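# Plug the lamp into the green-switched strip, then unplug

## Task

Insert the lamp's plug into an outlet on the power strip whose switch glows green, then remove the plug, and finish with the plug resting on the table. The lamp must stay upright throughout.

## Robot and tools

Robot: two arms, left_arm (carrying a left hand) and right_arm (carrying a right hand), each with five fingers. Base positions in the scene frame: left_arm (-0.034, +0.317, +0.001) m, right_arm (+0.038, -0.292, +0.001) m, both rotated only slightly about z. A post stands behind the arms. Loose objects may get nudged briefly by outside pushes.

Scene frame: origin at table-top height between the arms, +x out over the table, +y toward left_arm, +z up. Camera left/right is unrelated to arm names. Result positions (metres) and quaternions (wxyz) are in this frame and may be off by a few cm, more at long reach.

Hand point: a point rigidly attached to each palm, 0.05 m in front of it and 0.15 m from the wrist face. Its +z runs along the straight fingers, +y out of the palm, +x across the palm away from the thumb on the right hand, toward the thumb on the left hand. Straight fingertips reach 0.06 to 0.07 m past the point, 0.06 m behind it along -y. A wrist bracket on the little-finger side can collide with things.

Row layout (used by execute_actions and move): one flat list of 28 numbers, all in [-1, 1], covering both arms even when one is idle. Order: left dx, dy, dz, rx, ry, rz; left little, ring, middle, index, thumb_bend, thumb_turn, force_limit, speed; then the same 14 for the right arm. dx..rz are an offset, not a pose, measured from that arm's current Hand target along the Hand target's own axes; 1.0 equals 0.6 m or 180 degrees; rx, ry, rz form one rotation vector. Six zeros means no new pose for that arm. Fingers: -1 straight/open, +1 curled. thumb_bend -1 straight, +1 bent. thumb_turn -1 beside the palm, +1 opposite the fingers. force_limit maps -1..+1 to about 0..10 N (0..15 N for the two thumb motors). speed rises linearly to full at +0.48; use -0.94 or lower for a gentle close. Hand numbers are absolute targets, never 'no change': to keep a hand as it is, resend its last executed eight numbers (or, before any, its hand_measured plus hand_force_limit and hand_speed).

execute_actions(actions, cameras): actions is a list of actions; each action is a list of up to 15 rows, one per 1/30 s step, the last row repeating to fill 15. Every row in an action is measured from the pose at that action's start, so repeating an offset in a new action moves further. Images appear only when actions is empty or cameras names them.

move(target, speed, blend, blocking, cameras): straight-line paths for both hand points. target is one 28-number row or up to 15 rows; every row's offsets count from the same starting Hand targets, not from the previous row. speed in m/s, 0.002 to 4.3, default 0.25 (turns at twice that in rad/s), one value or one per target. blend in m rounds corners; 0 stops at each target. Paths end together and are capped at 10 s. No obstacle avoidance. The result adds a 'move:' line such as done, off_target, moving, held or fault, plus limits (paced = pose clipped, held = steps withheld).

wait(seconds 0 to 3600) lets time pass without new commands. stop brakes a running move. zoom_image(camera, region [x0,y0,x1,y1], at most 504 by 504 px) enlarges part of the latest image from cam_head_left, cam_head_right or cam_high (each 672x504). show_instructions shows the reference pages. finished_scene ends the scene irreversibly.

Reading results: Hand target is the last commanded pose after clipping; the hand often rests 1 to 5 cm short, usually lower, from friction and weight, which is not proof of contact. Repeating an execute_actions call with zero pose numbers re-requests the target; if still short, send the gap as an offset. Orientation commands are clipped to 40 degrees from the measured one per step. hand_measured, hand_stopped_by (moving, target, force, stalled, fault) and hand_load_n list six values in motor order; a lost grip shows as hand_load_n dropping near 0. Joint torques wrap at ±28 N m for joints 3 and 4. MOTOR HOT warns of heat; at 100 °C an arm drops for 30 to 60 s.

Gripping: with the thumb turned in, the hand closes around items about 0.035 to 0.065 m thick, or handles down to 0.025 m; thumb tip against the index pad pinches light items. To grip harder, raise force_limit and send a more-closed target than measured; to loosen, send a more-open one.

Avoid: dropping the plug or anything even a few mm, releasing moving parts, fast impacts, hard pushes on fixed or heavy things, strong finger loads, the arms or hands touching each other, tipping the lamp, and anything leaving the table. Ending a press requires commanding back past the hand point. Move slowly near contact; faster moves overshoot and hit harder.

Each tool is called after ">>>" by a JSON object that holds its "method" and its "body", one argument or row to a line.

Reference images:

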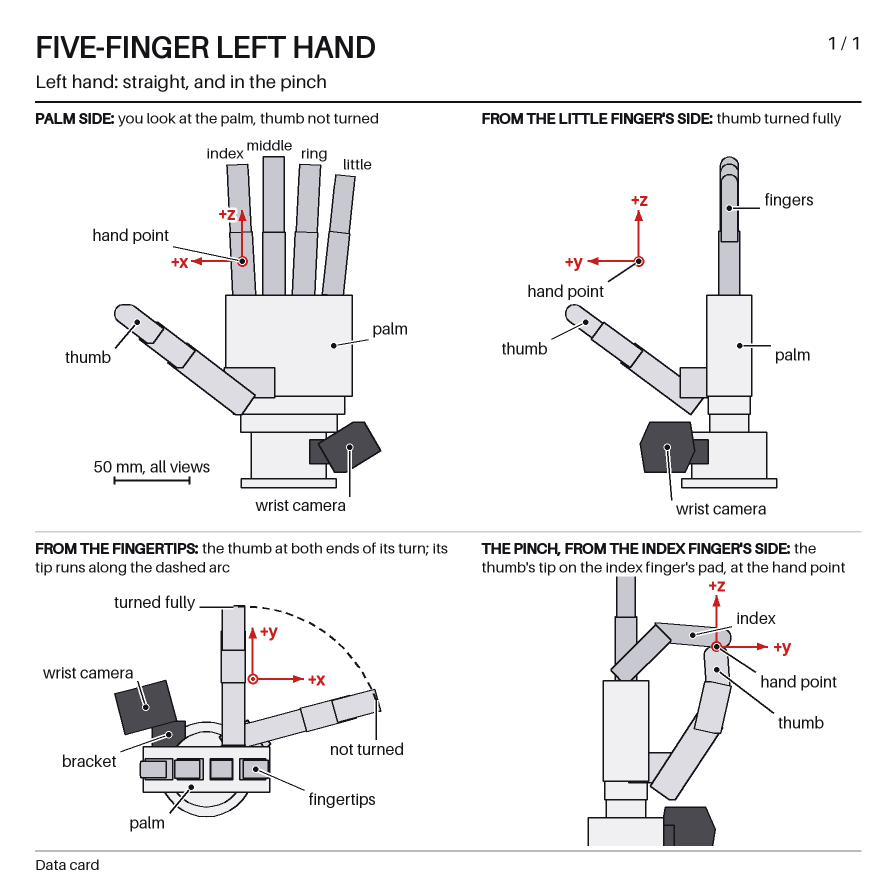

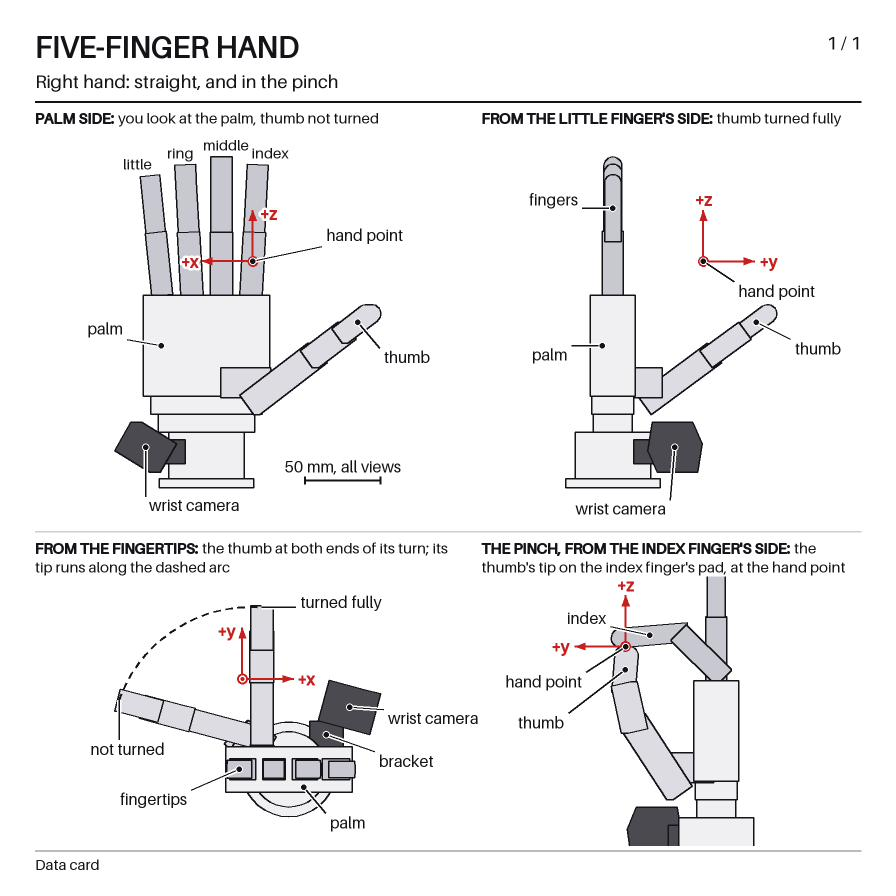

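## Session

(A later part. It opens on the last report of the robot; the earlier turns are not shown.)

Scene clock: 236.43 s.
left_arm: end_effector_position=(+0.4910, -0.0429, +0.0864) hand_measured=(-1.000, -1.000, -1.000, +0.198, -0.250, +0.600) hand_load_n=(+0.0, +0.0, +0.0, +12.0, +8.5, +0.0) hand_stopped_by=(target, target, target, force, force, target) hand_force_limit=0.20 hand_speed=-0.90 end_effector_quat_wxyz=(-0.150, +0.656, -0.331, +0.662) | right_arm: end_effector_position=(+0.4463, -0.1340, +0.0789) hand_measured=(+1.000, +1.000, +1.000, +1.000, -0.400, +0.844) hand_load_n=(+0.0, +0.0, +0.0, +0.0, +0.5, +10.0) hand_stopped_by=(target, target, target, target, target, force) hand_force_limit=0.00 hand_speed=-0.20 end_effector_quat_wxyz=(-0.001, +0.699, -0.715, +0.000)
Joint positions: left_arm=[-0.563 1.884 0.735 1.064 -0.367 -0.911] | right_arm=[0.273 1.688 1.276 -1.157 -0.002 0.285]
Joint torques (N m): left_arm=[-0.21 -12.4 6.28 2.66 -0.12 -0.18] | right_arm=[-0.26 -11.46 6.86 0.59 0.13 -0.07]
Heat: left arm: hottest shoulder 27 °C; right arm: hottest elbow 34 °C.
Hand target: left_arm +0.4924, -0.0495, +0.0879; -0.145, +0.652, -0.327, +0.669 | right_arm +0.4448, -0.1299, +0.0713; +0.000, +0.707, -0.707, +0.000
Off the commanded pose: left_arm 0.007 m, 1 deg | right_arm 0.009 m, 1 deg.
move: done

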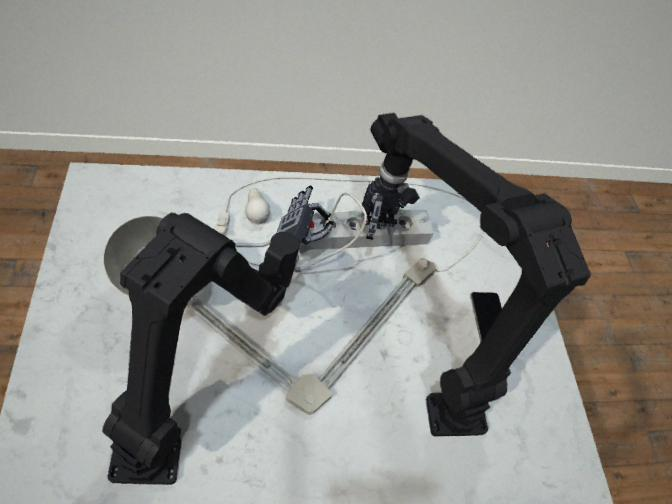

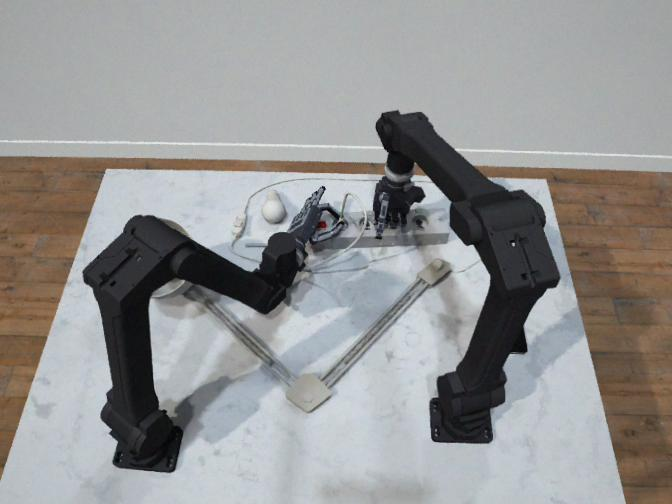

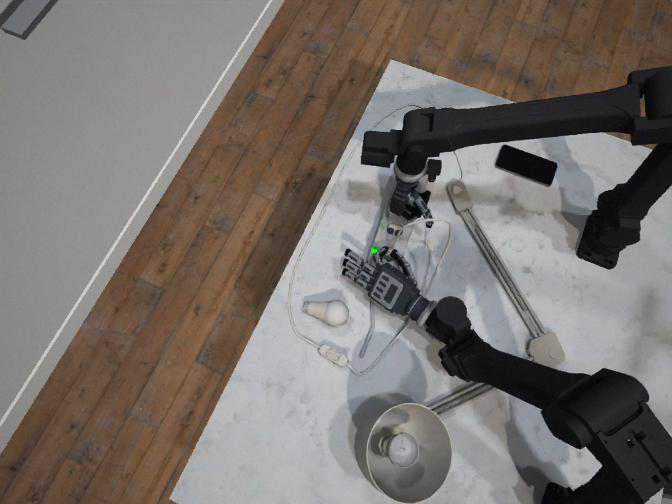

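>>> {"method": "move", "body": {
  "target": [0,0,0,0,0,0,-1,-1,-1,0.5,0.0,0.6,0.2,-0.9,0,0,0.0333,0,0,0,1,1,1,1,-0.4,1,0,-0.2],
  "speed": 0.04
}}

>>> {"method": "move", "body": {
  "target": [0,0,0,0,0,0,-1,-1,-1,0.5,0.0,0.6,0.2,-0.9,0,0,0.0167,0,0,0,1,1,1,1,-0.4,1,0,-0.2],
  "speed": 0.03,
  "cameras": ["all"]
}}

>>> {"method": "zoom_image", "body": {
  "camera": "cam_head_right",
  "region": [340, 180, 440, 260]
}}

Scene clock: 237.60 s.
left_arm: end_effector_position=(+0.4910, -0.0429, +0.0864) hand_measured=(-1.000, -1.000, -1.000, +0.198, -0.250, +0.600) hand_load_n=(+0.0, +0.0, +0.0, +12.0, +9.0, +0.0) hand_stopped_by=(target, target, target, force, force, target) hand_force_limit=0.20 hand_speed=-0.90 end_effector_quat_wxyz=(-0.150, +0.656, -0.331, +0.662) | right_arm: end_effector_position=(+0.4464, -0.1340, +0.0583) hand_measured=(+1.000, +1.000, +1.000, +1.000, -0.400, +0.844) hand_load_n=(+0.0, +0.0, +0.0, +0.0, +0.5, +10.0) hand_stopped_by=(target, target, target, target, target, force) hand_force_limit=0.00 hand_speed=-0.20 end_effector_quat_wxyz=(-0.001, +0.699, -0.715, -0.001)
Joint positions: left_arm=[-0.563 1.884 0.735 1.064 -0.367 -0.911] | right_arm=[0.273 1.712 1.248 -1.106 -0.002 0.285]
Joint torques (N m): left_arm=[-0.21 -12.34 6.28 2.67 -0.12 -0.18] | right_arm=[-0.38 -11.63 6.76 0.54 0.13 -0.07]
Heat: left arm: hottest shoulder 27 °C; right arm: hottest elbow 34 °C.
Hand target: left_arm +0.4924, -0.0495, +0.0879; -0.145, +0.652, -0.327, +0.669 | right_arm +0.4449, -0.1299, +0.0514; +0.000, +0.707, -0.707, +0.000
Off the commanded pose: left_arm 0.007 m, 1 deg | right_arm 0.008 m, 1 deg.
move: done

Scene clock: 238.27 s.
left_arm: end_effector_position=(+0.4910, -0.0429, +0.0864) hand_measured=(-1.000, -1.000, -1.000, +0.198, -0.250, +0.600) hand_load_n=(-0.5, +0.0, +0.0, +12.0, +8.5, +0.0) hand_stopped_by=(target, target, target, force, force, target) hand_force_limit=0.20 hand_speed=-0.90 end_effector_quat_wxyz=(-0.150, +0.656, -0.331, +0.662) | right_arm: end_effector_position=(+0.4470, -0.1338, +0.0501) hand_measured=(+1.000, +1.000, +1.000, +1.000, -0.400, +0.844) hand_load_n=(-0.5, +0.0, +0.0, +0.5, +1.0, +10.0) hand_stopped_by=(target, target, target, target, target, force) hand_force_limit=0.00 hand_speed=-0.20 end_effector_quat_wxyz=(-0.002, +0.699, -0.715, +0.000)
Joint positions: left_arm=[-0.563 1.884 0.735 1.064 -0.367 -0.911] | right_arm=[0.273 1.721 1.237 -1.083 -0.002 0.285]
Joint torques (N m): left_arm=[-0.21 -12.4 6.28 2.67 -0.12 -0.18] | right_arm=[-0.26 -11.46 6.54 0.65 0.12 -0.07]
Heat: left arm: hottest shoulder 27 °C; right arm: hottest elbow 34 °C.
Hand target: left_arm +0.4924, -0.0495, +0.0879; -0.145, +0.652, -0.327, +0.669 | right_arm +0.4448, -0.1299, +0.0414; +0.000, +0.707, -0.707, +0.000
Off the commanded pose: left_arm 0.007 m, 1 deg | right_arm 0.010 m, 1 deg.
move: done

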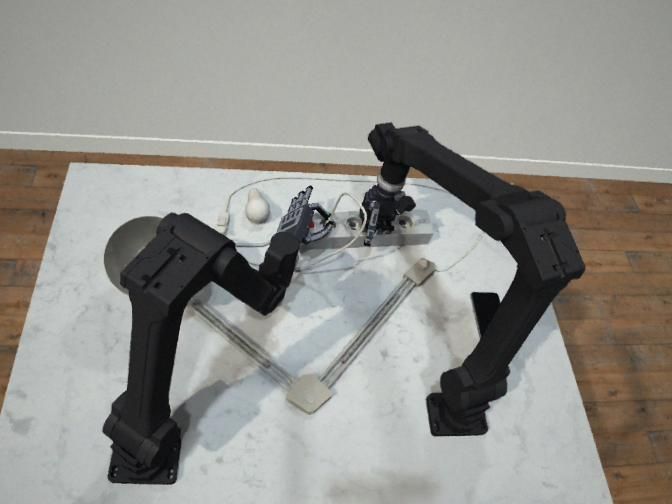

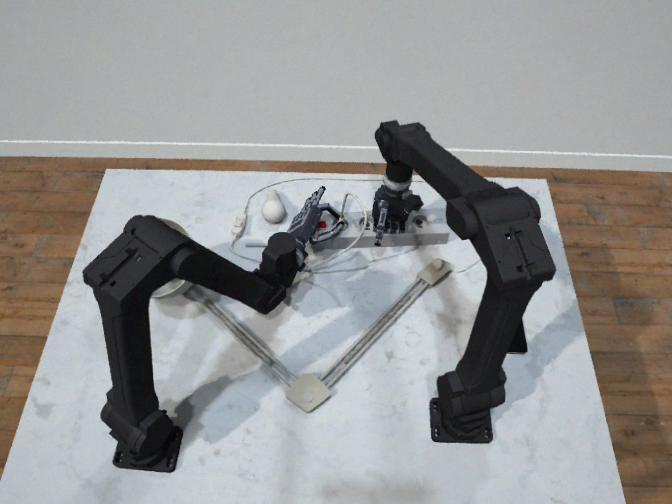

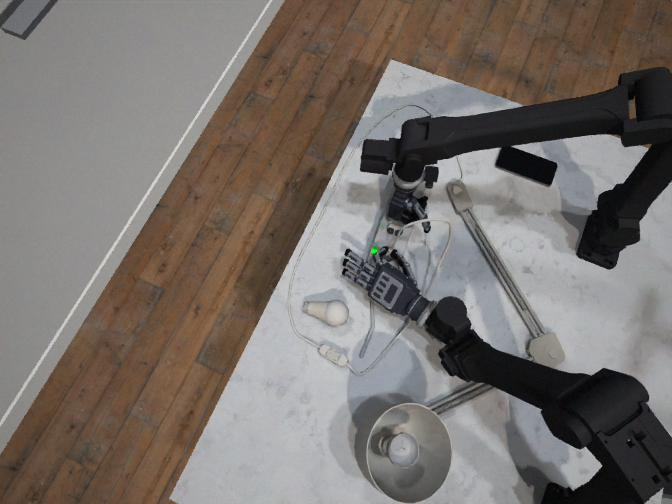

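Scaled by 5.040 from the camera's image (finer frame: 960x720).

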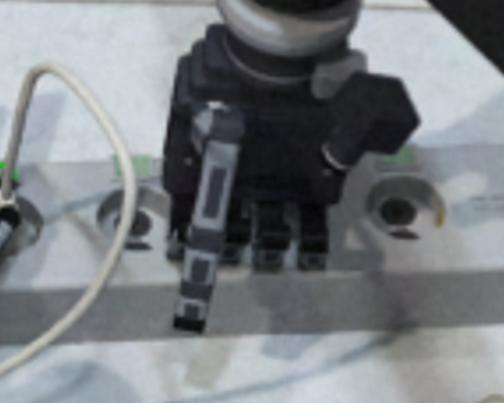

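>>> {"method": "move", "body": {
  "target": [0,0,0,0,0,0,-1,-1,-1,0.5,0.0,0.6,0.2,-0.9,0,0,0.0167,0,0,0,1,1,1,1,-0.4,1,0,-0.2],
  "speed": 0.03
}}

>>> {"method": "move", "body": {
  "target": [0,0,0,0,0,0,-1,-1,-1,0.5,0.0,0.6,0.2,-0.9,0,0,0.0167,0,0,0,1,1,1,1,-0.4,1,0,-0.2],
  "speed": 0.03,
  "cameras": ["all"]
}}

>>> {"method": "zoom_image", "body": {
  "camera": "cam_head_right",
  "region": [340, 180, 440, 260]
}}

Scene clock: 239.00 s.
left_arm: end_effector_position=(+0.4910, -0.0429, +0.0864) hand_measured=(-1.000, -1.000, -1.000, +0.198, -0.250, +0.600) hand_load_n=(+0.0, +0.0, +0.0, +12.0, +8.5, +0.0) hand_stopped_by=(target, target, target, force, force, target) hand_force_limit=0.20 hand_speed=-0.90 end_effector_quat_wxyz=(-0.150, +0.656, -0.331, +0.662) | right_arm: end_effector_position=(+0.4488, -0.1334, +0.0492) hand_measured=(+1.000, +1.000, +1.000, +1.000, -0.400, +0.844) hand_load_n=(-2.5, +0.0, +0.0, +0.0, +0.5, +10.0) hand_stopped_by=(target, target, target, target, target, force) hand_force_limit=0.00 hand_speed=-0.20 end_effector_quat_wxyz=(-0.006, +0.699, -0.715, +0.002)
Joint positions: left_arm=[-0.563 1.884 0.735 1.064 -0.367 -0.911] | right_arm=[0.273 1.721 1.235 -1.073 -0.002 0.285]
Joint torques (N m): left_arm=[-0.21 -12.4 6.28 2.67 -0.12 -0.18] | right_arm=[-0.38 -10.58 5.67 1.25 0.11 -0.07]
Heat: left arm: hottest shoulder 27 °C; right arm: hottest elbow 34 °C.
Hand target: left_arm +0.4924, -0.0495, +0.0879; -0.145, +0.652, -0.327, +0.669 | right_arm +0.4449, -0.1299, +0.0314; +0.000, +0.707, -0.707, +0.000
Off the commanded pose: left_arm 0.007 m, 1 deg | right_arm 0.019 m, 1 deg.
move: off_target (right_arm)

Scene clock: 239.57 s.
left_arm: end_effector_position=(+0.4910, -0.0429, +0.0864) hand_measured=(-1.000, -1.000, -1.000, +0.198, -0.250, +0.600) hand_load_n=(+0.0, +0.0, +0.0, +12.0, +8.5, +0.0) hand_stopped_by=(target, target, target, force, force, target) hand_force_limit=0.20 hand_speed=-0.90 end_effector_quat_wxyz=(-0.150, +0.656, -0.331, +0.662) | right_arm: end_effector_position=(+0.4485, -0.1336, +0.0479) hand_measured=(+1.000, +1.000, +1.000, +1.000, -0.400, +0.844) hand_load_n=(-4.5, +0.0, +0.0, +0.0, +0.5, +10.0) hand_stopped_by=(target, target, target, target, target, force) hand_force_limit=0.00 hand_speed=-0.20 end_effector_quat_wxyz=(-0.006, +0.699, -0.715, +0.003)
Joint positions: left_arm=[-0.563 1.884 0.735 1.064 -0.367 -0.911] | right_arm=[0.273 1.721 1.232 -1.069 -0.001 0.285]
Joint torques (N m): left_arm=[-0.21 -12.4 6.3 2.69 -0.12 -0.18] | right_arm=[-0.38 -9.64 4.9 2.06 0.09 -0.07]
Heat: left arm: hottest shoulder 27 °C; right arm: hottest elbow 34 °C.
Hand target: left_arm +0.4924, -0.0495, +0.0879; -0.145, +0.652, -0.327, +0.669 | right_arm +0.4448, -0.1299, +0.0213; +0.000, +0.707, -0.707, +0.000
Off the commanded pose: left_arm 0.007 m, 1 deg | right_arm 0.027 m, 2 deg.
move: off_target (right_arm)

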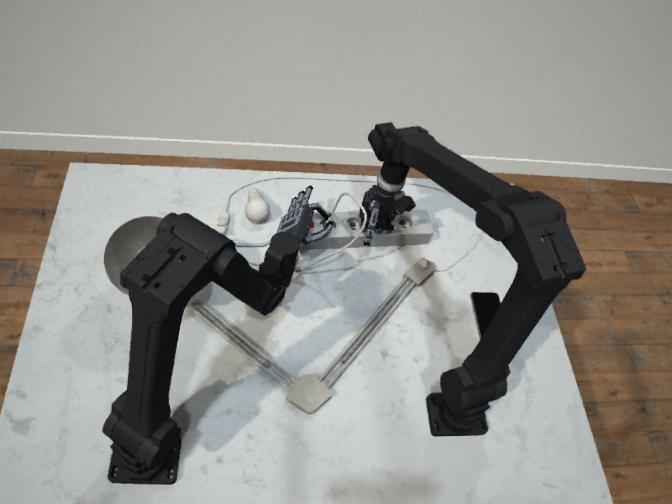

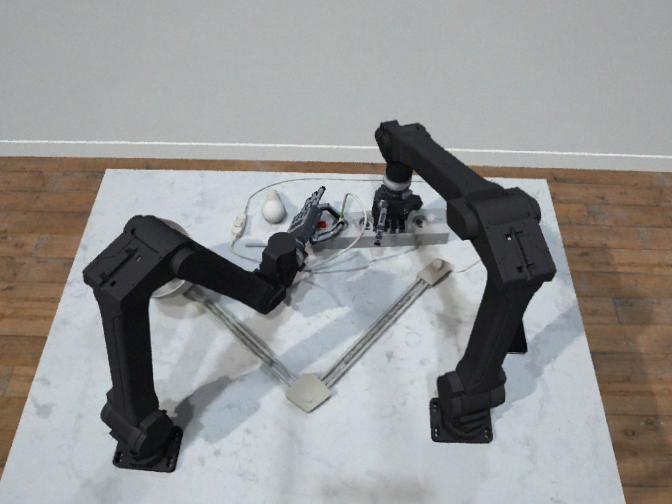

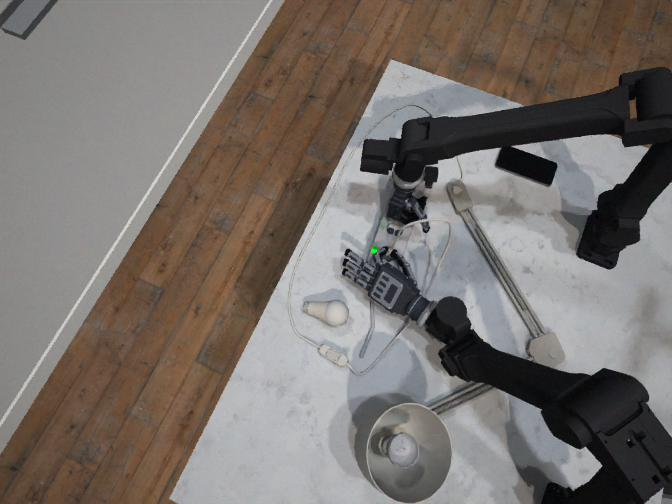

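Scaled by 5.040 from the camera's image (finer frame: 960x720).

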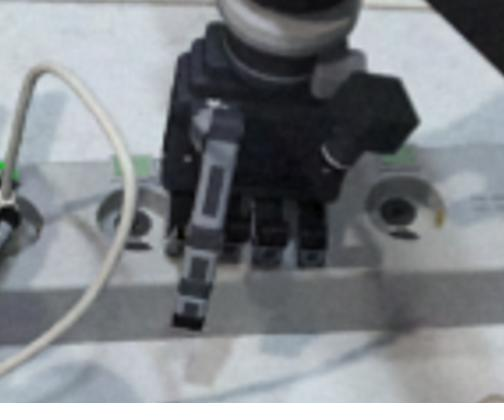

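>>> {"method": "move", "body": {
  "target": [0,0,0,0,0,0,-1,-1,-1,0.5,0.0,0.6,0.2,-0.9,0,0,0.0083,0,0.0167,0,1,1,1,1,-0.4,1,0,-0.2],
  "speed": 0.04
}}

Scene clock: 240.73 s.
left_arm: end_effector_position=(+0.4910, -0.0429, +0.0864) hand_measured=(-1.000, -1.000, -1.000, +0.198, -0.250, +0.600) hand_load_n=(+0.0, +0.0, +0.0, +12.0, +8.5, +0.0) hand_stopped_by=(target, target, target, force, force, target) hand_force_limit=0.20 hand_speed=-0.90 end_effector_quat_wxyz=(-0.150, +0.656, -0.331, +0.662) | right_arm: end_effector_position=(+0.4482, -0.1344, +0.0459) hand_measured=(+1.000, +1.000, +1.000, +1.000, -0.400, +0.844) hand_load_n=(-1.0, -0.5, +0.0, +0.0, +0.0, +9.5) hand_stopped_by=(target, target, target, target, target, force) hand_force_limit=0.00 hand_speed=-0.20 end_effector_quat_wxyz=(+0.005, +0.706, -0.708, +0.023)
Joint positions: left_arm=[-0.563 1.884 0.735 1.064 -0.367 -0.911] | right_arm=[0.293 1.721 1.232 -1.068 0.046 0.285]
Joint torques (N m): left_arm=[-0.21 -12.4 6.27 2.67 -0.12 -0.18] | right_arm=[-0.26 -8.7 5.52 1.65 0.26 0.13]
Heat: left arm: hottest shoulder 27 °C; right arm: hottest elbow 33 °C.
Hand target: left_arm +0.4924, -0.0495, +0.0879; -0.145, +0.652, -0.327, +0.669 | right_arm +0.4448, -0.1299, +0.0163; +0.019, +0.707, -0.707, +0.018
Off the commanded pose: left_arm 0.007 m, 1 deg | right_arm 0.030 m, 2 deg.
move: off_target (right_arm)

>>> {"method": "move", "body": {
  "target": [0.0285,-0.0195,0.0020,0,0,0,-1,-1,-1,0.5,0.0,0.6,0.2,-0.9,0,0,0,0,0,0,1,1,1,1,-0.4,1,0,-0.2],
  "speed": 0.05
}}

>>> {"method": "move", "body": {
  "target": [0.0155,-0.0110,0.0010,0,0,0,-1,-1,-1,0.5,0.0,0.6,0.2,-0.9,0,0,0,0,0,0,1,1,1,1,-0.4,1,0,-0.2],
  "speed": 0.05,
  "cameras": ["all"]
}}

>>> {"method": "zoom_image", "body": {
  "camera": "cam_head_left",
  "region": [290, 190, 370, 260]
}}

Scene clock: 241.77 s.
left_arm: end_effector_position=(+0.4905, -0.0425, +0.0864) hand_measured=(-1.000, -1.000, -1.000, +0.198, -0.250, +0.600) hand_load_n=(-0.5, +0.0, +0.0, +12.0, +8.5, +0.0) hand_stopped_by=(target, target, target, force, force, target) hand_force_limit=0.20 hand_speed=-0.90 end_effector_quat_wxyz=(-0.151, +0.661, -0.335, +0.655) | right_arm: end_effector_position=(+0.4482, -0.1344, +0.0459) hand_measured=(+1.000, +1.000, +1.000, +1.000, -0.400, +0.844) hand_load_n=(-1.0, +0.0, +0.0, +0.5, +0.5, +9.5) hand_stopped_by=(target, target, target, target, target, force) hand_force_limit=0.00 hand_speed=-0.20 end_effector_quat_wxyz=(+0.005, +0.706, -0.708, +0.023)
Joint positions: left_arm=[-0.564 1.868 0.735 1.028 -0.368 -0.914] | right_arm=[0.293 1.721 1.232 -1.068 0.046 0.285]
Joint torques (N m): left_arm=[-0.26 -15.68 7.06 1.66 -0.12 -0.15] | right_arm=[-0.32 -8.64 5.52 1.63 0.27 0.13]
Heat: left arm: hottest shoulder 27 °C; right arm: hottest elbow 33 °C.
Hand target: left_arm +0.4944, -0.0518, +0.1084; -0.145, +0.652, -0.327, +0.669 | right_arm +0.4448, -0.1299, +0.0163; +0.019, +0.707, -0.707, +0.018
Off the commanded pose: left_arm 0.024 m, 2 deg | right_arm 0.030 m, 2 deg.
move: off_target (left_arm)

Scene clock: 242.33 s.
left_arm: end_effector_position=(+0.4895, -0.0422, +0.0871) hand_measured=(-1.000, -1.000, -1.000, +0.198, -0.250, +0.600) hand_load_n=(+0.0, +0.0, +0.0, +12.5, +9.0, +0.0) hand_stopped_by=(target, target, target, force, force, target) hand_force_limit=0.20 hand_speed=-0.90 end_effector_quat_wxyz=(-0.152, +0.666, -0.340, +0.647) | right_arm: end_effector_position=(+0.4482, -0.1344, +0.0459) hand_measured=(+1.000, +1.000, +1.000, +1.000, -0.400, +0.844) hand_load_n=(-1.0, +0.0, +0.0, +0.0, +0.5, +10.0) hand_stopped_by=(target, target, target, target, target, force) hand_force_limit=0.00 hand_speed=-0.20 end_effector_quat_wxyz=(+0.005, +0.706, -0.708, +0.023)
Joint positions: left_arm=[-0.565 1.848 0.735 0.986 -0.369 -0.914] | right_arm=[0.293 1.721 1.232 -1.068 0.046 0.285]
Joint torques (N m): left_arm=[-0.26 -16.38 7.62 1.92 -0.11 -0.15] | right_arm=[-0.26 -8.76 5.53 1.62 0.27 0.13]
Heat: left arm: hottest shoulder 27 °C; right arm: hottest elbow 33 °C.
Hand target: left_arm +0.4955, -0.0529, +0.1197; -0.145, +0.652, -0.327, +0.669 | right_arm +0.4448, -0.1299, +0.0163; +0.019, +0.707, -0.707, +0.018
Off the commanded pose: left_arm 0.035 m, 3 deg | right_arm 0.030 m, 2 deg.
move: off_target (left_arm)

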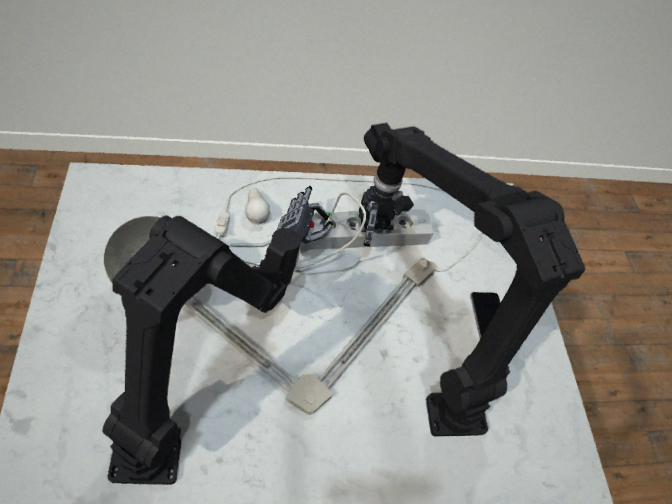

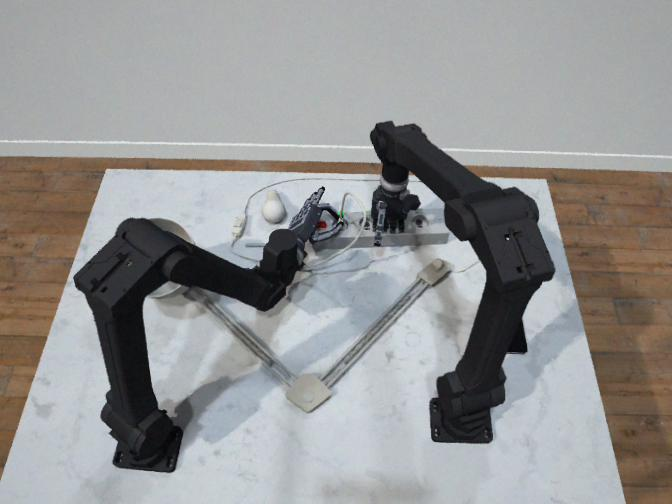

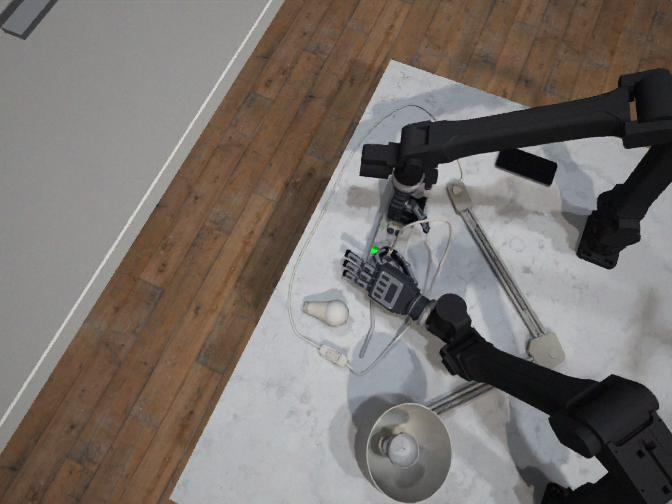

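Scaled by 6.300 from the camera's image (finer frame: 960x720).

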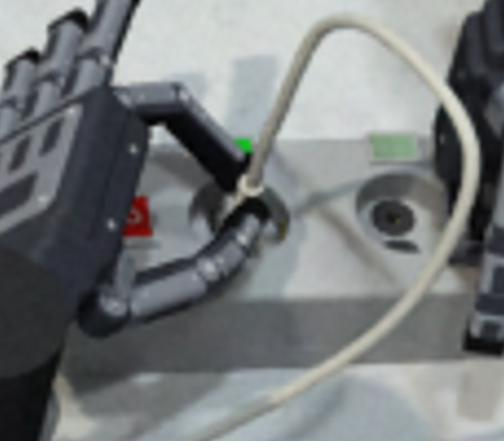

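>>> {"method": "move", "body": {
  "target": [0.0255,-0.0195,0.0000,0,0,0,-1,-1,-1,0.5,0.0,0.6,0.2,-0.9,0,0,0,0,0,0,1,1,1,1,-0.4,1,0,-0.2],
  "speed": 0.04
}}

>>> {"method": "move", "body": {
  "target": [0.0130,-0.0100,0.0000,0,0,0,-1,-1,-1,0.5,0.0,0.6,0.2,-0.9,0,0,0,0,0,0,1,1,1,1,-0.4,1,0,-0.2],
  "speed": 0.04,
  "cameras": ["all"]
}}

>>> {"method": "zoom_image", "body": {
  "camera": "cam_head_left",
  "region": [290, 190, 370, 260]
}}

Scene clock: 243.30 s.
left_arm: end_effector_position=(+0.4877, -0.0408, +0.0890) hand_measured=(-1.000, -1.000, -1.000, +0.198, -0.250, +0.600) hand_load_n=(+0.0, -0.5, +0.0, +12.0, +9.5, -1.0) hand_stopped_by=(target, target, target, force, force, target) hand_force_limit=0.20 hand_speed=-0.90 end_effector_quat_wxyz=(-0.156, +0.672, -0.352, +0.633) | right_arm: end_effector_position=(+0.4487, -0.1339, +0.0458) hand_measured=(+1.000, +1.000, +1.000, +1.000, -0.400, +0.844) hand_load_n=(-1.0, -0.5, +0.0, +0.0, +0.5, +10.0) hand_stopped_by=(target, target, target, target, target, force) hand_force_limit=0.00 hand_speed=-0.20 end_effector_quat_wxyz=(+0.004, +0.706, -0.708, +0.024)
Joint positions: left_arm=[-0.565 1.812 0.735 0.916 -0.369 -0.904] | right_arm=[0.293 1.721 1.232 -1.065 0.046 0.285]
Joint torques (N m): left_arm=[-0.26 -17.55 8.43 2.41 -0.1 -0.24] | right_arm=[-0.32 -8.7 5.53 1.52 0.27 0.13]
Heat: left arm: hottest shoulder 27 °C; right arm: hottest elbow 33 °C.
Hand target: left_arm +0.4965, -0.0536, +0.1390; -0.145, +0.651, -0.327, +0.669 | right_arm +0.4448, -0.1299, +0.0163; +0.019, +0.707, -0.707, +0.018
Off the commanded pose: left_arm 0.052 m, 6 deg | right_arm 0.030 m, 2 deg.
move: off_target (left_arm)

Scene clock: 243.87 s.
left_arm: end_effector_position=(+0.4866, -0.0399, +0.0898) hand_measured=(-1.000, -1.000, -1.000, +0.198, -0.250, +0.600) hand_load_n=(+0.0, +0.0, +0.0, +12.0, +9.5, -1.5) hand_stopped_by=(target, target, target, force, force, target) hand_force_limit=0.20 hand_speed=-0.90 end_effector_quat_wxyz=(-0.160, +0.674, -0.359, +0.626) | right_arm: end_effector_position=(+0.4489, -0.1333, +0.0457) hand_measured=(+1.000, +1.000, +1.000, +1.000, -0.400, +0.844) hand_load_n=(-1.0, -0.5, +0.0, +0.0, +0.5, +10.0) hand_stopped_by=(target, target, target, target, target, force) hand_force_limit=0.00 hand_speed=-0.20 end_effector_quat_wxyz=(+0.003, +0.706, -0.707, +0.024)
Joint positions: left_arm=[-0.565 1.794 0.735 0.881 -0.369 -0.897] | right_arm=[0.295 1.721 1.232 -1.064 0.046 0.285]
Joint torques (N m): left_arm=[-0.21 -18.08 8.92 2.63 -0.07 -0.31] | right_arm=[-0.38 -8.7 5.55 1.48 0.27 0.14]
Heat: left arm: hottest shoulder 27 °C; right arm: hottest elbow 33 °C.
Hand target: left_arm +0.4971, -0.0540, +0.1488; -0.145, +0.652, -0.327, +0.669 | right_arm +0.4449, -0.1299, +0.0163; +0.019, +0.707, -0.707, +0.018
Off the commanded pose: left_arm 0.062 m, 7 deg | right_arm 0.030 m, 2 deg.
move: off_target (left_arm)

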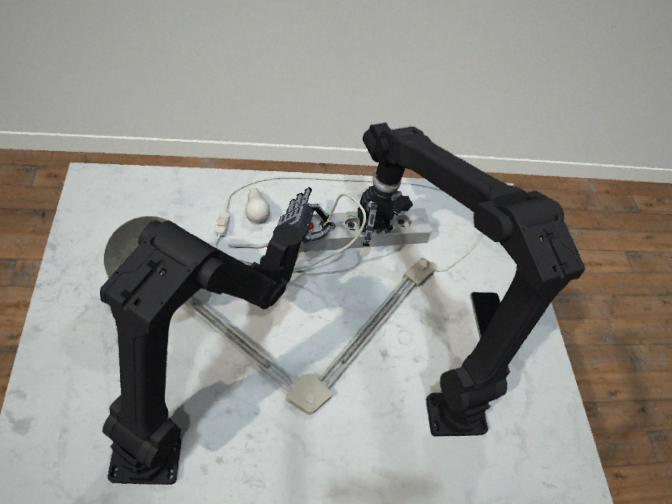

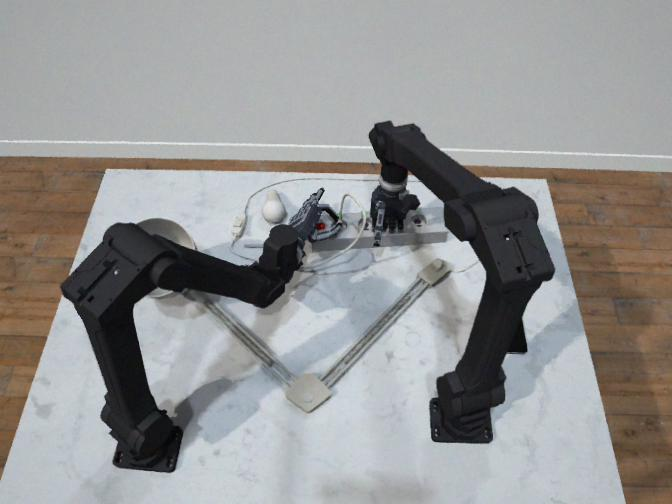

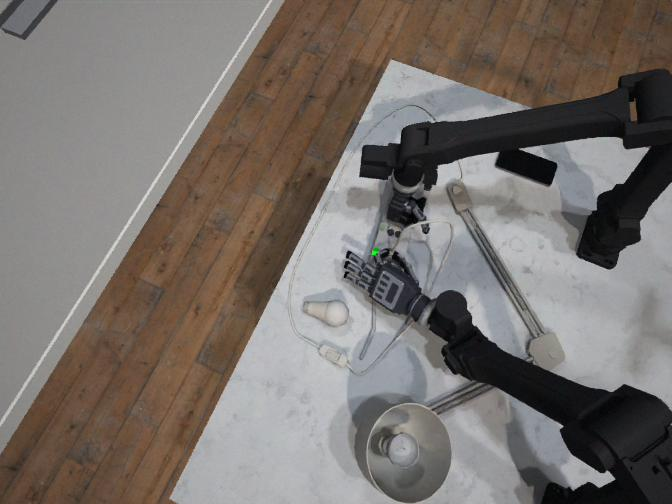

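Scaled by 6.300 from the camera's image (finer frame: 960x720).

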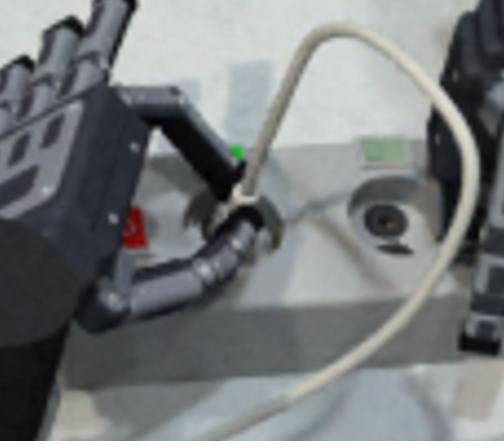

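>>> {"method": "move", "body": {
  "target": [0.0195,-0.0150,-0.0010,0,0,0,-1,-1,-1,0.5,0.0,0.6,0.2,-0.9,0,0,0,0,0,0,1,1,1,1,-0.4,1,0,-0.2],
  "speed": 0.04
}}

>>> {"method": "move", "body": {
  "target": [0.0195,-0.0150,-0.0010,0,0,0,-1,-1,-1,0.5,0.0,0.6,0.2,-0.9,0,0,0,0,0,0,1,1,1,1,-0.4,1,0,-0.2],
  "speed": 0.04,
  "cameras": ["all"]
}}

>>> {"method": "zoom_image", "body": {
  "camera": "cam_head_left",
  "region": [290, 190, 370, 260]
}}

Scene clock: 244.87 s.
left_arm: end_effector_position=(+0.4843, -0.0387, +0.0913) hand_measured=(-1.000, -1.000, -1.000, +0.198, -0.250, +0.600) hand_load_n=(+0.0, +0.0, +0.0, +12.0, +9.5, -2.5) hand_stopped_by=(target, target, target, force, force, target) hand_force_limit=0.20 hand_speed=-0.90 end_effector_quat_wxyz=(-0.164, +0.677, -0.369, +0.615) | right_arm: end_effector_position=(+0.4489, -0.1326, +0.0457) hand_measured=(+1.000, +1.000, +1.000, +1.000, -0.400, +0.844) hand_load_n=(-1.0, +0.0, +0.0, +0.0, +0.5, +10.0) hand_stopped_by=(target, target, target, target, target, force) hand_force_limit=0.00 hand_speed=-0.20 end_effector_quat_wxyz=(+0.003, +0.707, -0.707, +0.025)
Joint positions: left_arm=[-0.565 1.767 0.735 0.829 -0.369 -0.886] | right_arm=[0.296 1.721 1.232 -1.063 0.046 0.285]
Joint torques (N m): left_arm=[-0.15 -18.84 9.57 2.96 -0.04 -0.41] | right_arm=[-0.56 -8.7 5.57 1.44 0.27 0.13]
Heat: left arm: hottest shoulder 27 °C; right arm: hottest elbow 33 °C.
Hand target: left_arm +0.4974, -0.0544, +0.1634; -0.145, +0.652, -0.328, +0.669 | right_arm +0.4449, -0.1299, +0.0163; +0.019, +0.707, -0.707, +0.018
Off the commanded pose: left_arm 0.075 m, 9 deg | right_arm 0.030 m, 2 deg.
move: off_target (left_arm)

Scene clock: 245.73 s.
left_arm: end_effector_position=(+0.4916, -0.0450, +0.1566) hand_measured=(-1.000, -1.000, -1.000, +0.198, -0.250, +0.600) hand_load_n=(+0.0, +0.0, +0.0, +12.0, +8.0, -0.5) hand_stopped_by=(target, target, target, force, force, target) hand_force_limit=0.20 hand_speed=-0.90 end_effector_quat_wxyz=(-0.154, +0.660, -0.340, +0.652) | right_arm: end_effector_position=(+0.4488, -0.1323, +0.0457) hand_measured=(+1.000, +1.000, +1.000, +1.000, -0.400, +0.844) hand_load_n=(-1.0, +0.0, +0.0, +0.0, +0.5, +9.5) hand_stopped_by=(target, target, target, target, target, force) hand_force_limit=0.00 hand_speed=-0.20 end_effector_quat_wxyz=(+0.003, +0.707, -0.707, +0.025)
Joint positions: left_arm=[-0.566 1.672 0.762 0.8 -0.369 -0.903] | right_arm=[0.297 1.721 1.232 -1.063 0.046 0.285]
Joint torques (N m): left_arm=[-0.15 -12.98 9.57 2.19 -0.15 -0.25] | right_arm=[-0.62 -8.64 5.56 1.43 0.27 0.13]
Heat: left arm: hottest shoulder 27 °C; right arm: hottest elbow 33 °C.
Hand target: left_arm +0.4976, -0.0548, +0.1782; -0.146, +0.652, -0.327, +0.669 | right_arm +0.4448, -0.1298, +0.0163; +0.019, +0.707, -0.707, +0.018
Off the commanded pose: left_arm 0.025 m, 3 deg | right_arm 0.030 m, 2 deg.
move: off_target (left_arm)

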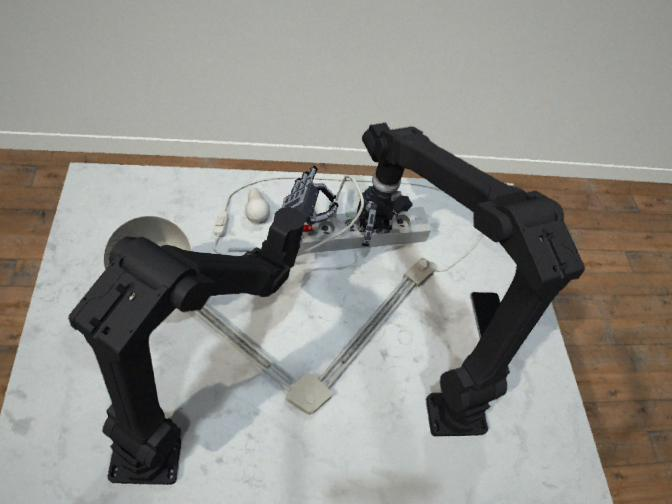

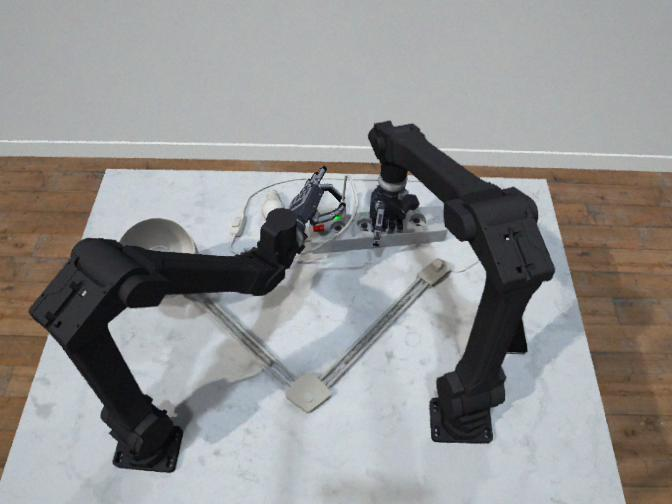

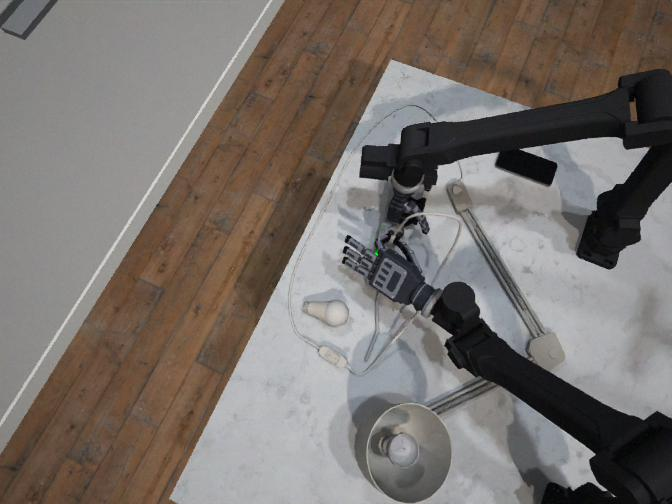

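Scaled by 6.300 from the camera's image (finer frame: 960x720).

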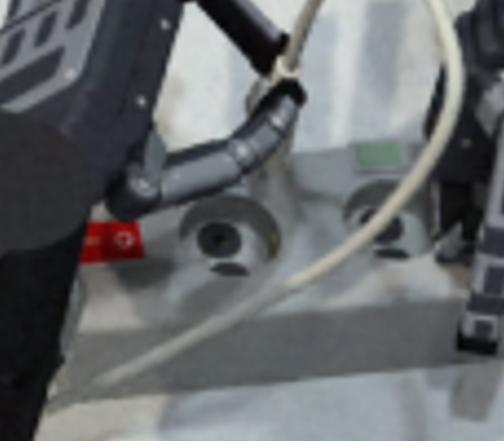

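>>> {"method": "move", "body": {
  "target": [
    [0,0,0,0,0,0,-1,-1,-1,0.5,0.0,0.6,0.2,-0.9,0,0,-0.06,0,0,0,1,1,1,1,-0.4,1,0,-0.2],
    [0,0,0,0,0,0,-1,-1,-1,0.5,0.0,0.6,0.2,-0.9,0,0,-0.33,0,0,0,1,1,1,1,-0.4,1,0,-0.2]
  ],
  "speed": [0.06,0.15],
  "blend": 0.01,
  "cameras": ["all"]
}}

>>> {"method": "zoom_image", "body": {
  "camera": "cam_head_right",
  "region": [300, 160, 380, 240]
}}

Scene clock: 249.60 s.
left_arm: end_effector_position=(+0.4916, -0.0450, +0.1566) hand_measured=(-1.000, -1.000, -1.000, +0.198, -0.250, +0.600) hand_load_n=(+0.0, +0.0, +0.0, +12.0, +8.5, -0.5) hand_stopped_by=(target, target, target, force, force, target) hand_force_limit=0.20 hand_speed=-0.90 end_effector_quat_wxyz=(-0.153, +0.660, -0.340, +0.652) | right_arm: end_effector_position=(+0.4364, -0.1285, +0.1916) hand_measured=(+1.000, +1.000, +1.000, +1.000, -0.400, +0.844) hand_load_n=(+0.0, +0.0, +0.0, +0.0, +0.5, +10.0) hand_stopped_by=(target, target, target, target, target, force) hand_force_limit=0.00 hand_speed=-0.20 end_effector_quat_wxyz=(+0.040, +0.707, -0.707, +0.005)
Joint positions: left_arm=[-0.566 1.672 0.762 0.8 -0.369 -0.904] | right_arm=[0.312 1.64 1.516 -1.514 0.047 0.304]
Joint torques (N m): left_arm=[-0.21 -13.22 9.59 2.13 -0.15 -0.25] | right_arm=[-0.21 -13.51 11.84 -0.65 0.16 0.16]
Heat: left arm: hottest shoulder 27 °C; right arm: hottest elbow 33 °C.
Hand target: left_arm +0.4976, -0.0548, +0.1781; -0.146, +0.652, -0.328, +0.669 | right_arm +0.4451, -0.1195, +0.2141; +0.019, +0.707, -0.707, +0.018
Off the commanded pose: left_arm 0.024 m, 3 deg | right_arm 0.026 m, 3 deg.
move: off_target (right_arm)

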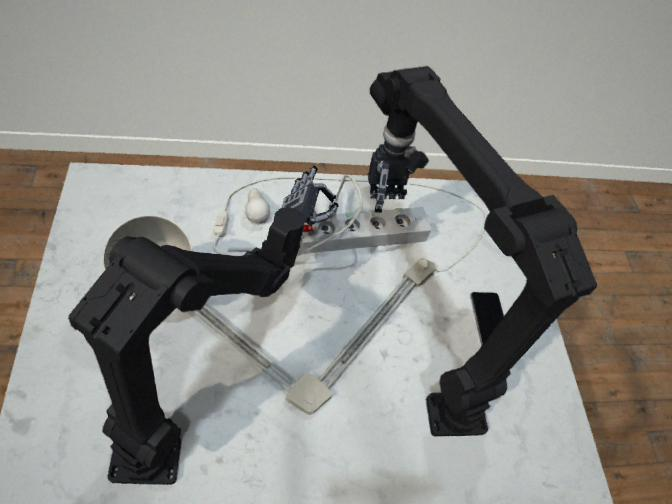

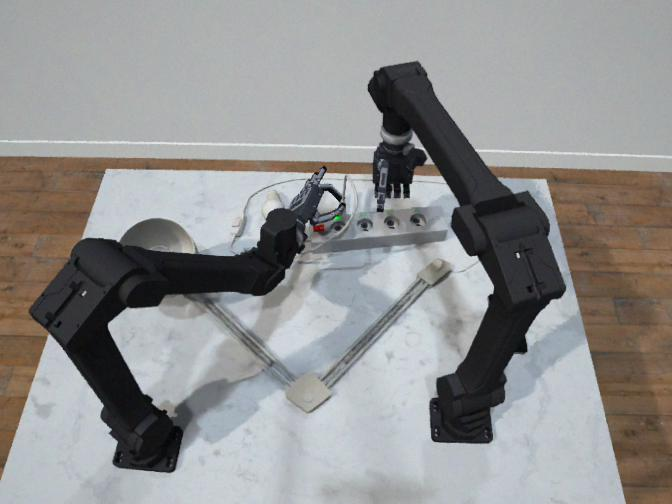

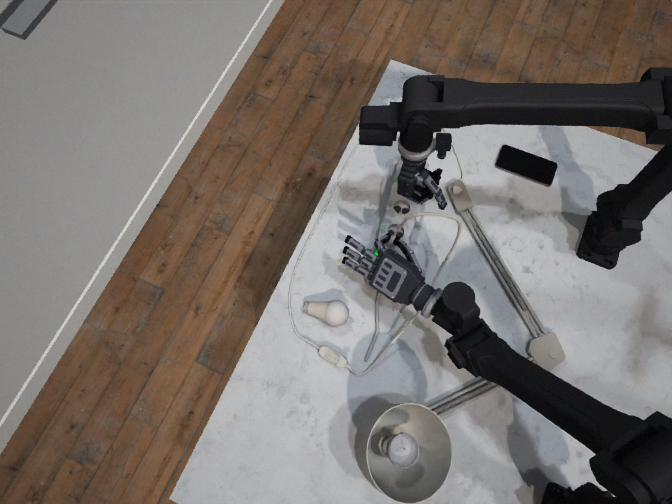

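Scaled by 6.300 from the camera's image (finer frame: 960x720).

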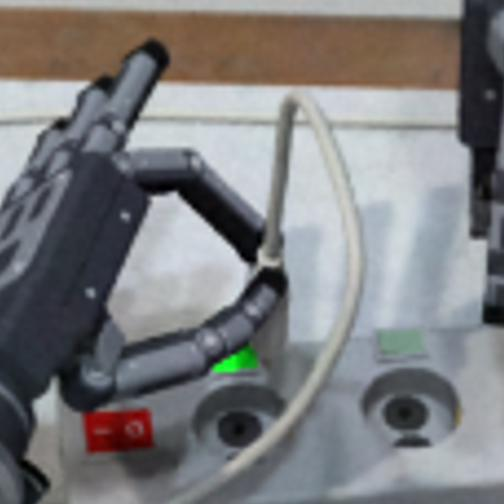

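>>> {"method": "move", "body": {
  "target": [-0.0165,0.019,-0.1829,-0.0363,-0.077,0.3227,-1,-1,-1,0.5,0.0,0.6,0.2,-0.9,0.2,0.2,-0.133,0,0,0,1,1,1,1,-0.4,1,0,-0.2],
  "speed": 0.15,
  "cameras": ["all"]
}}

>>> {"method": "zoom_image", "body": {
  "camera": "cam_head_right",
  "region": [270, 180, 390, 300]
}}

>>> {"method": "zoom_image", "body": {
  "camera": "cam_head_left",
  "region": [270, 180, 390, 300]
}}

Scene clock: 254.03 s.
left_arm: end_effector_position=(+0.3843, -0.0195, +0.1415) hand_measured=(-1.000, -1.000, -1.000, +0.198, -0.250, +0.600) hand_load_n=(+0.0, +0.0, -0.5, +12.0, +8.5, +0.0) hand_stopped_by=(target, target, target, force, force, target) hand_force_limit=0.20 hand_speed=-0.90 end_effector_quat_wxyz=(+0.450, -0.492, +0.632, -0.395) | right_arm: end_effector_position=(+0.3323, -0.2306, +0.2980) hand_measured=(+1.000, +1.000, +1.000, +1.000, -0.400, +0.844) hand_load_n=(+0.0, +0.0, +0.0, +0.0, +0.5, +10.0) hand_stopped_by=(target, target, target, target, target, force) hand_force_limit=0.00 hand_speed=-0.20 end_effector_quat_wxyz=(-0.005, +0.707, -0.706, +0.034)
Joint positions: left_arm=[-0.836 1.398 0.758 0.23 -0.784 -0.108] | right_arm=[0.124 1.243 1.395 -1.673 0.048 0.112]
Joint torques (N m): left_arm=[0.03 -11.99 11.44 1.52 -0.38 -0.04] | right_arm=[-2.55 -7.88 7.35 -0.42 0.02 -0.07]
Heat: left arm: hottest shoulder 27 °C; right arm: hottest elbow 33 °C.
Hand target: left_arm +0.3899, -0.0300, +0.1704; +0.452, -0.491, +0.618, -0.415 | right_arm +0.3251, -0.2352, +0.3001; +0.019, +0.707, -0.707, +0.018
Off the commanded pose: left_arm 0.031 m, 3 deg | right_arm 0.009 m, 3 deg.
joint sent to its limit (right arm) — joint 4 (wrist pitch), lower limit. The joint targets are off in orientation, not in position.
move: off_target (left_arm, right_arm)

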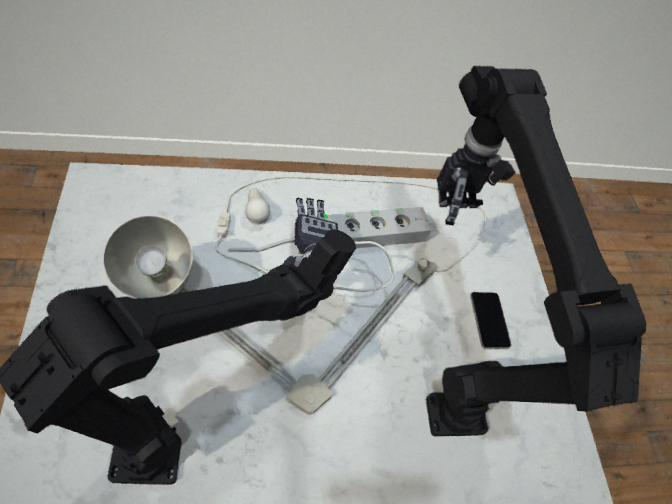

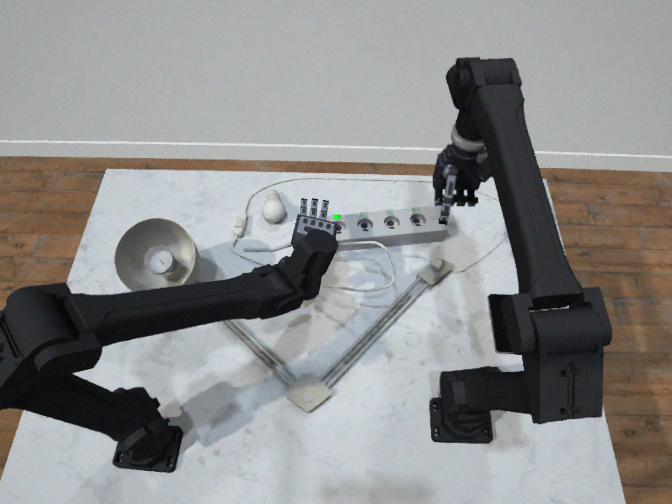

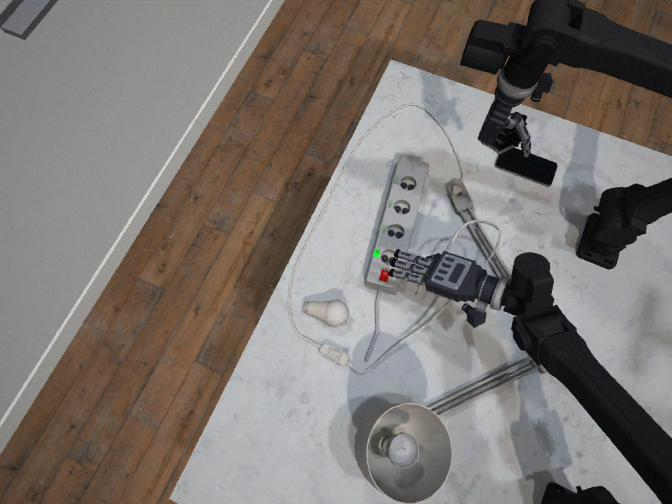

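Scaled by 4.200 from the camera's image (finer frame: 960x720).

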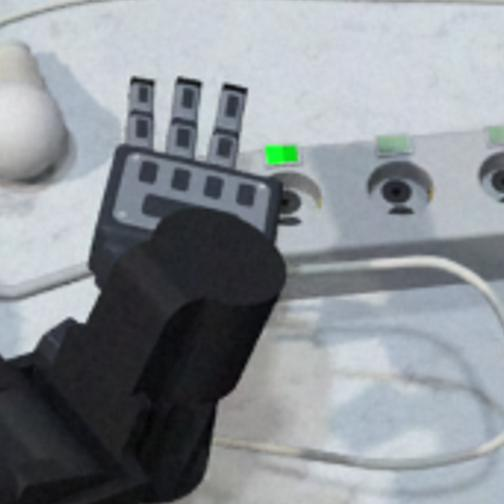

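Scaled by 4.200 from the camera's image (finer frame: 960x720).

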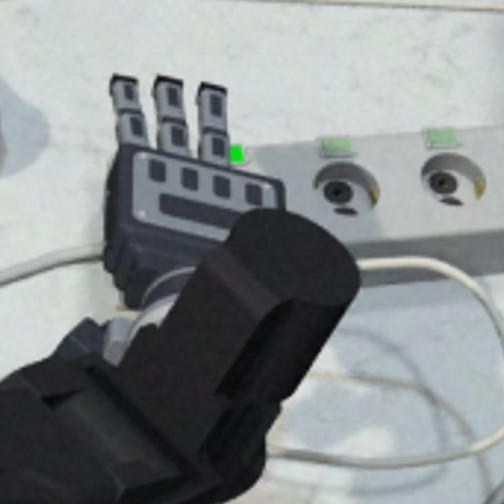

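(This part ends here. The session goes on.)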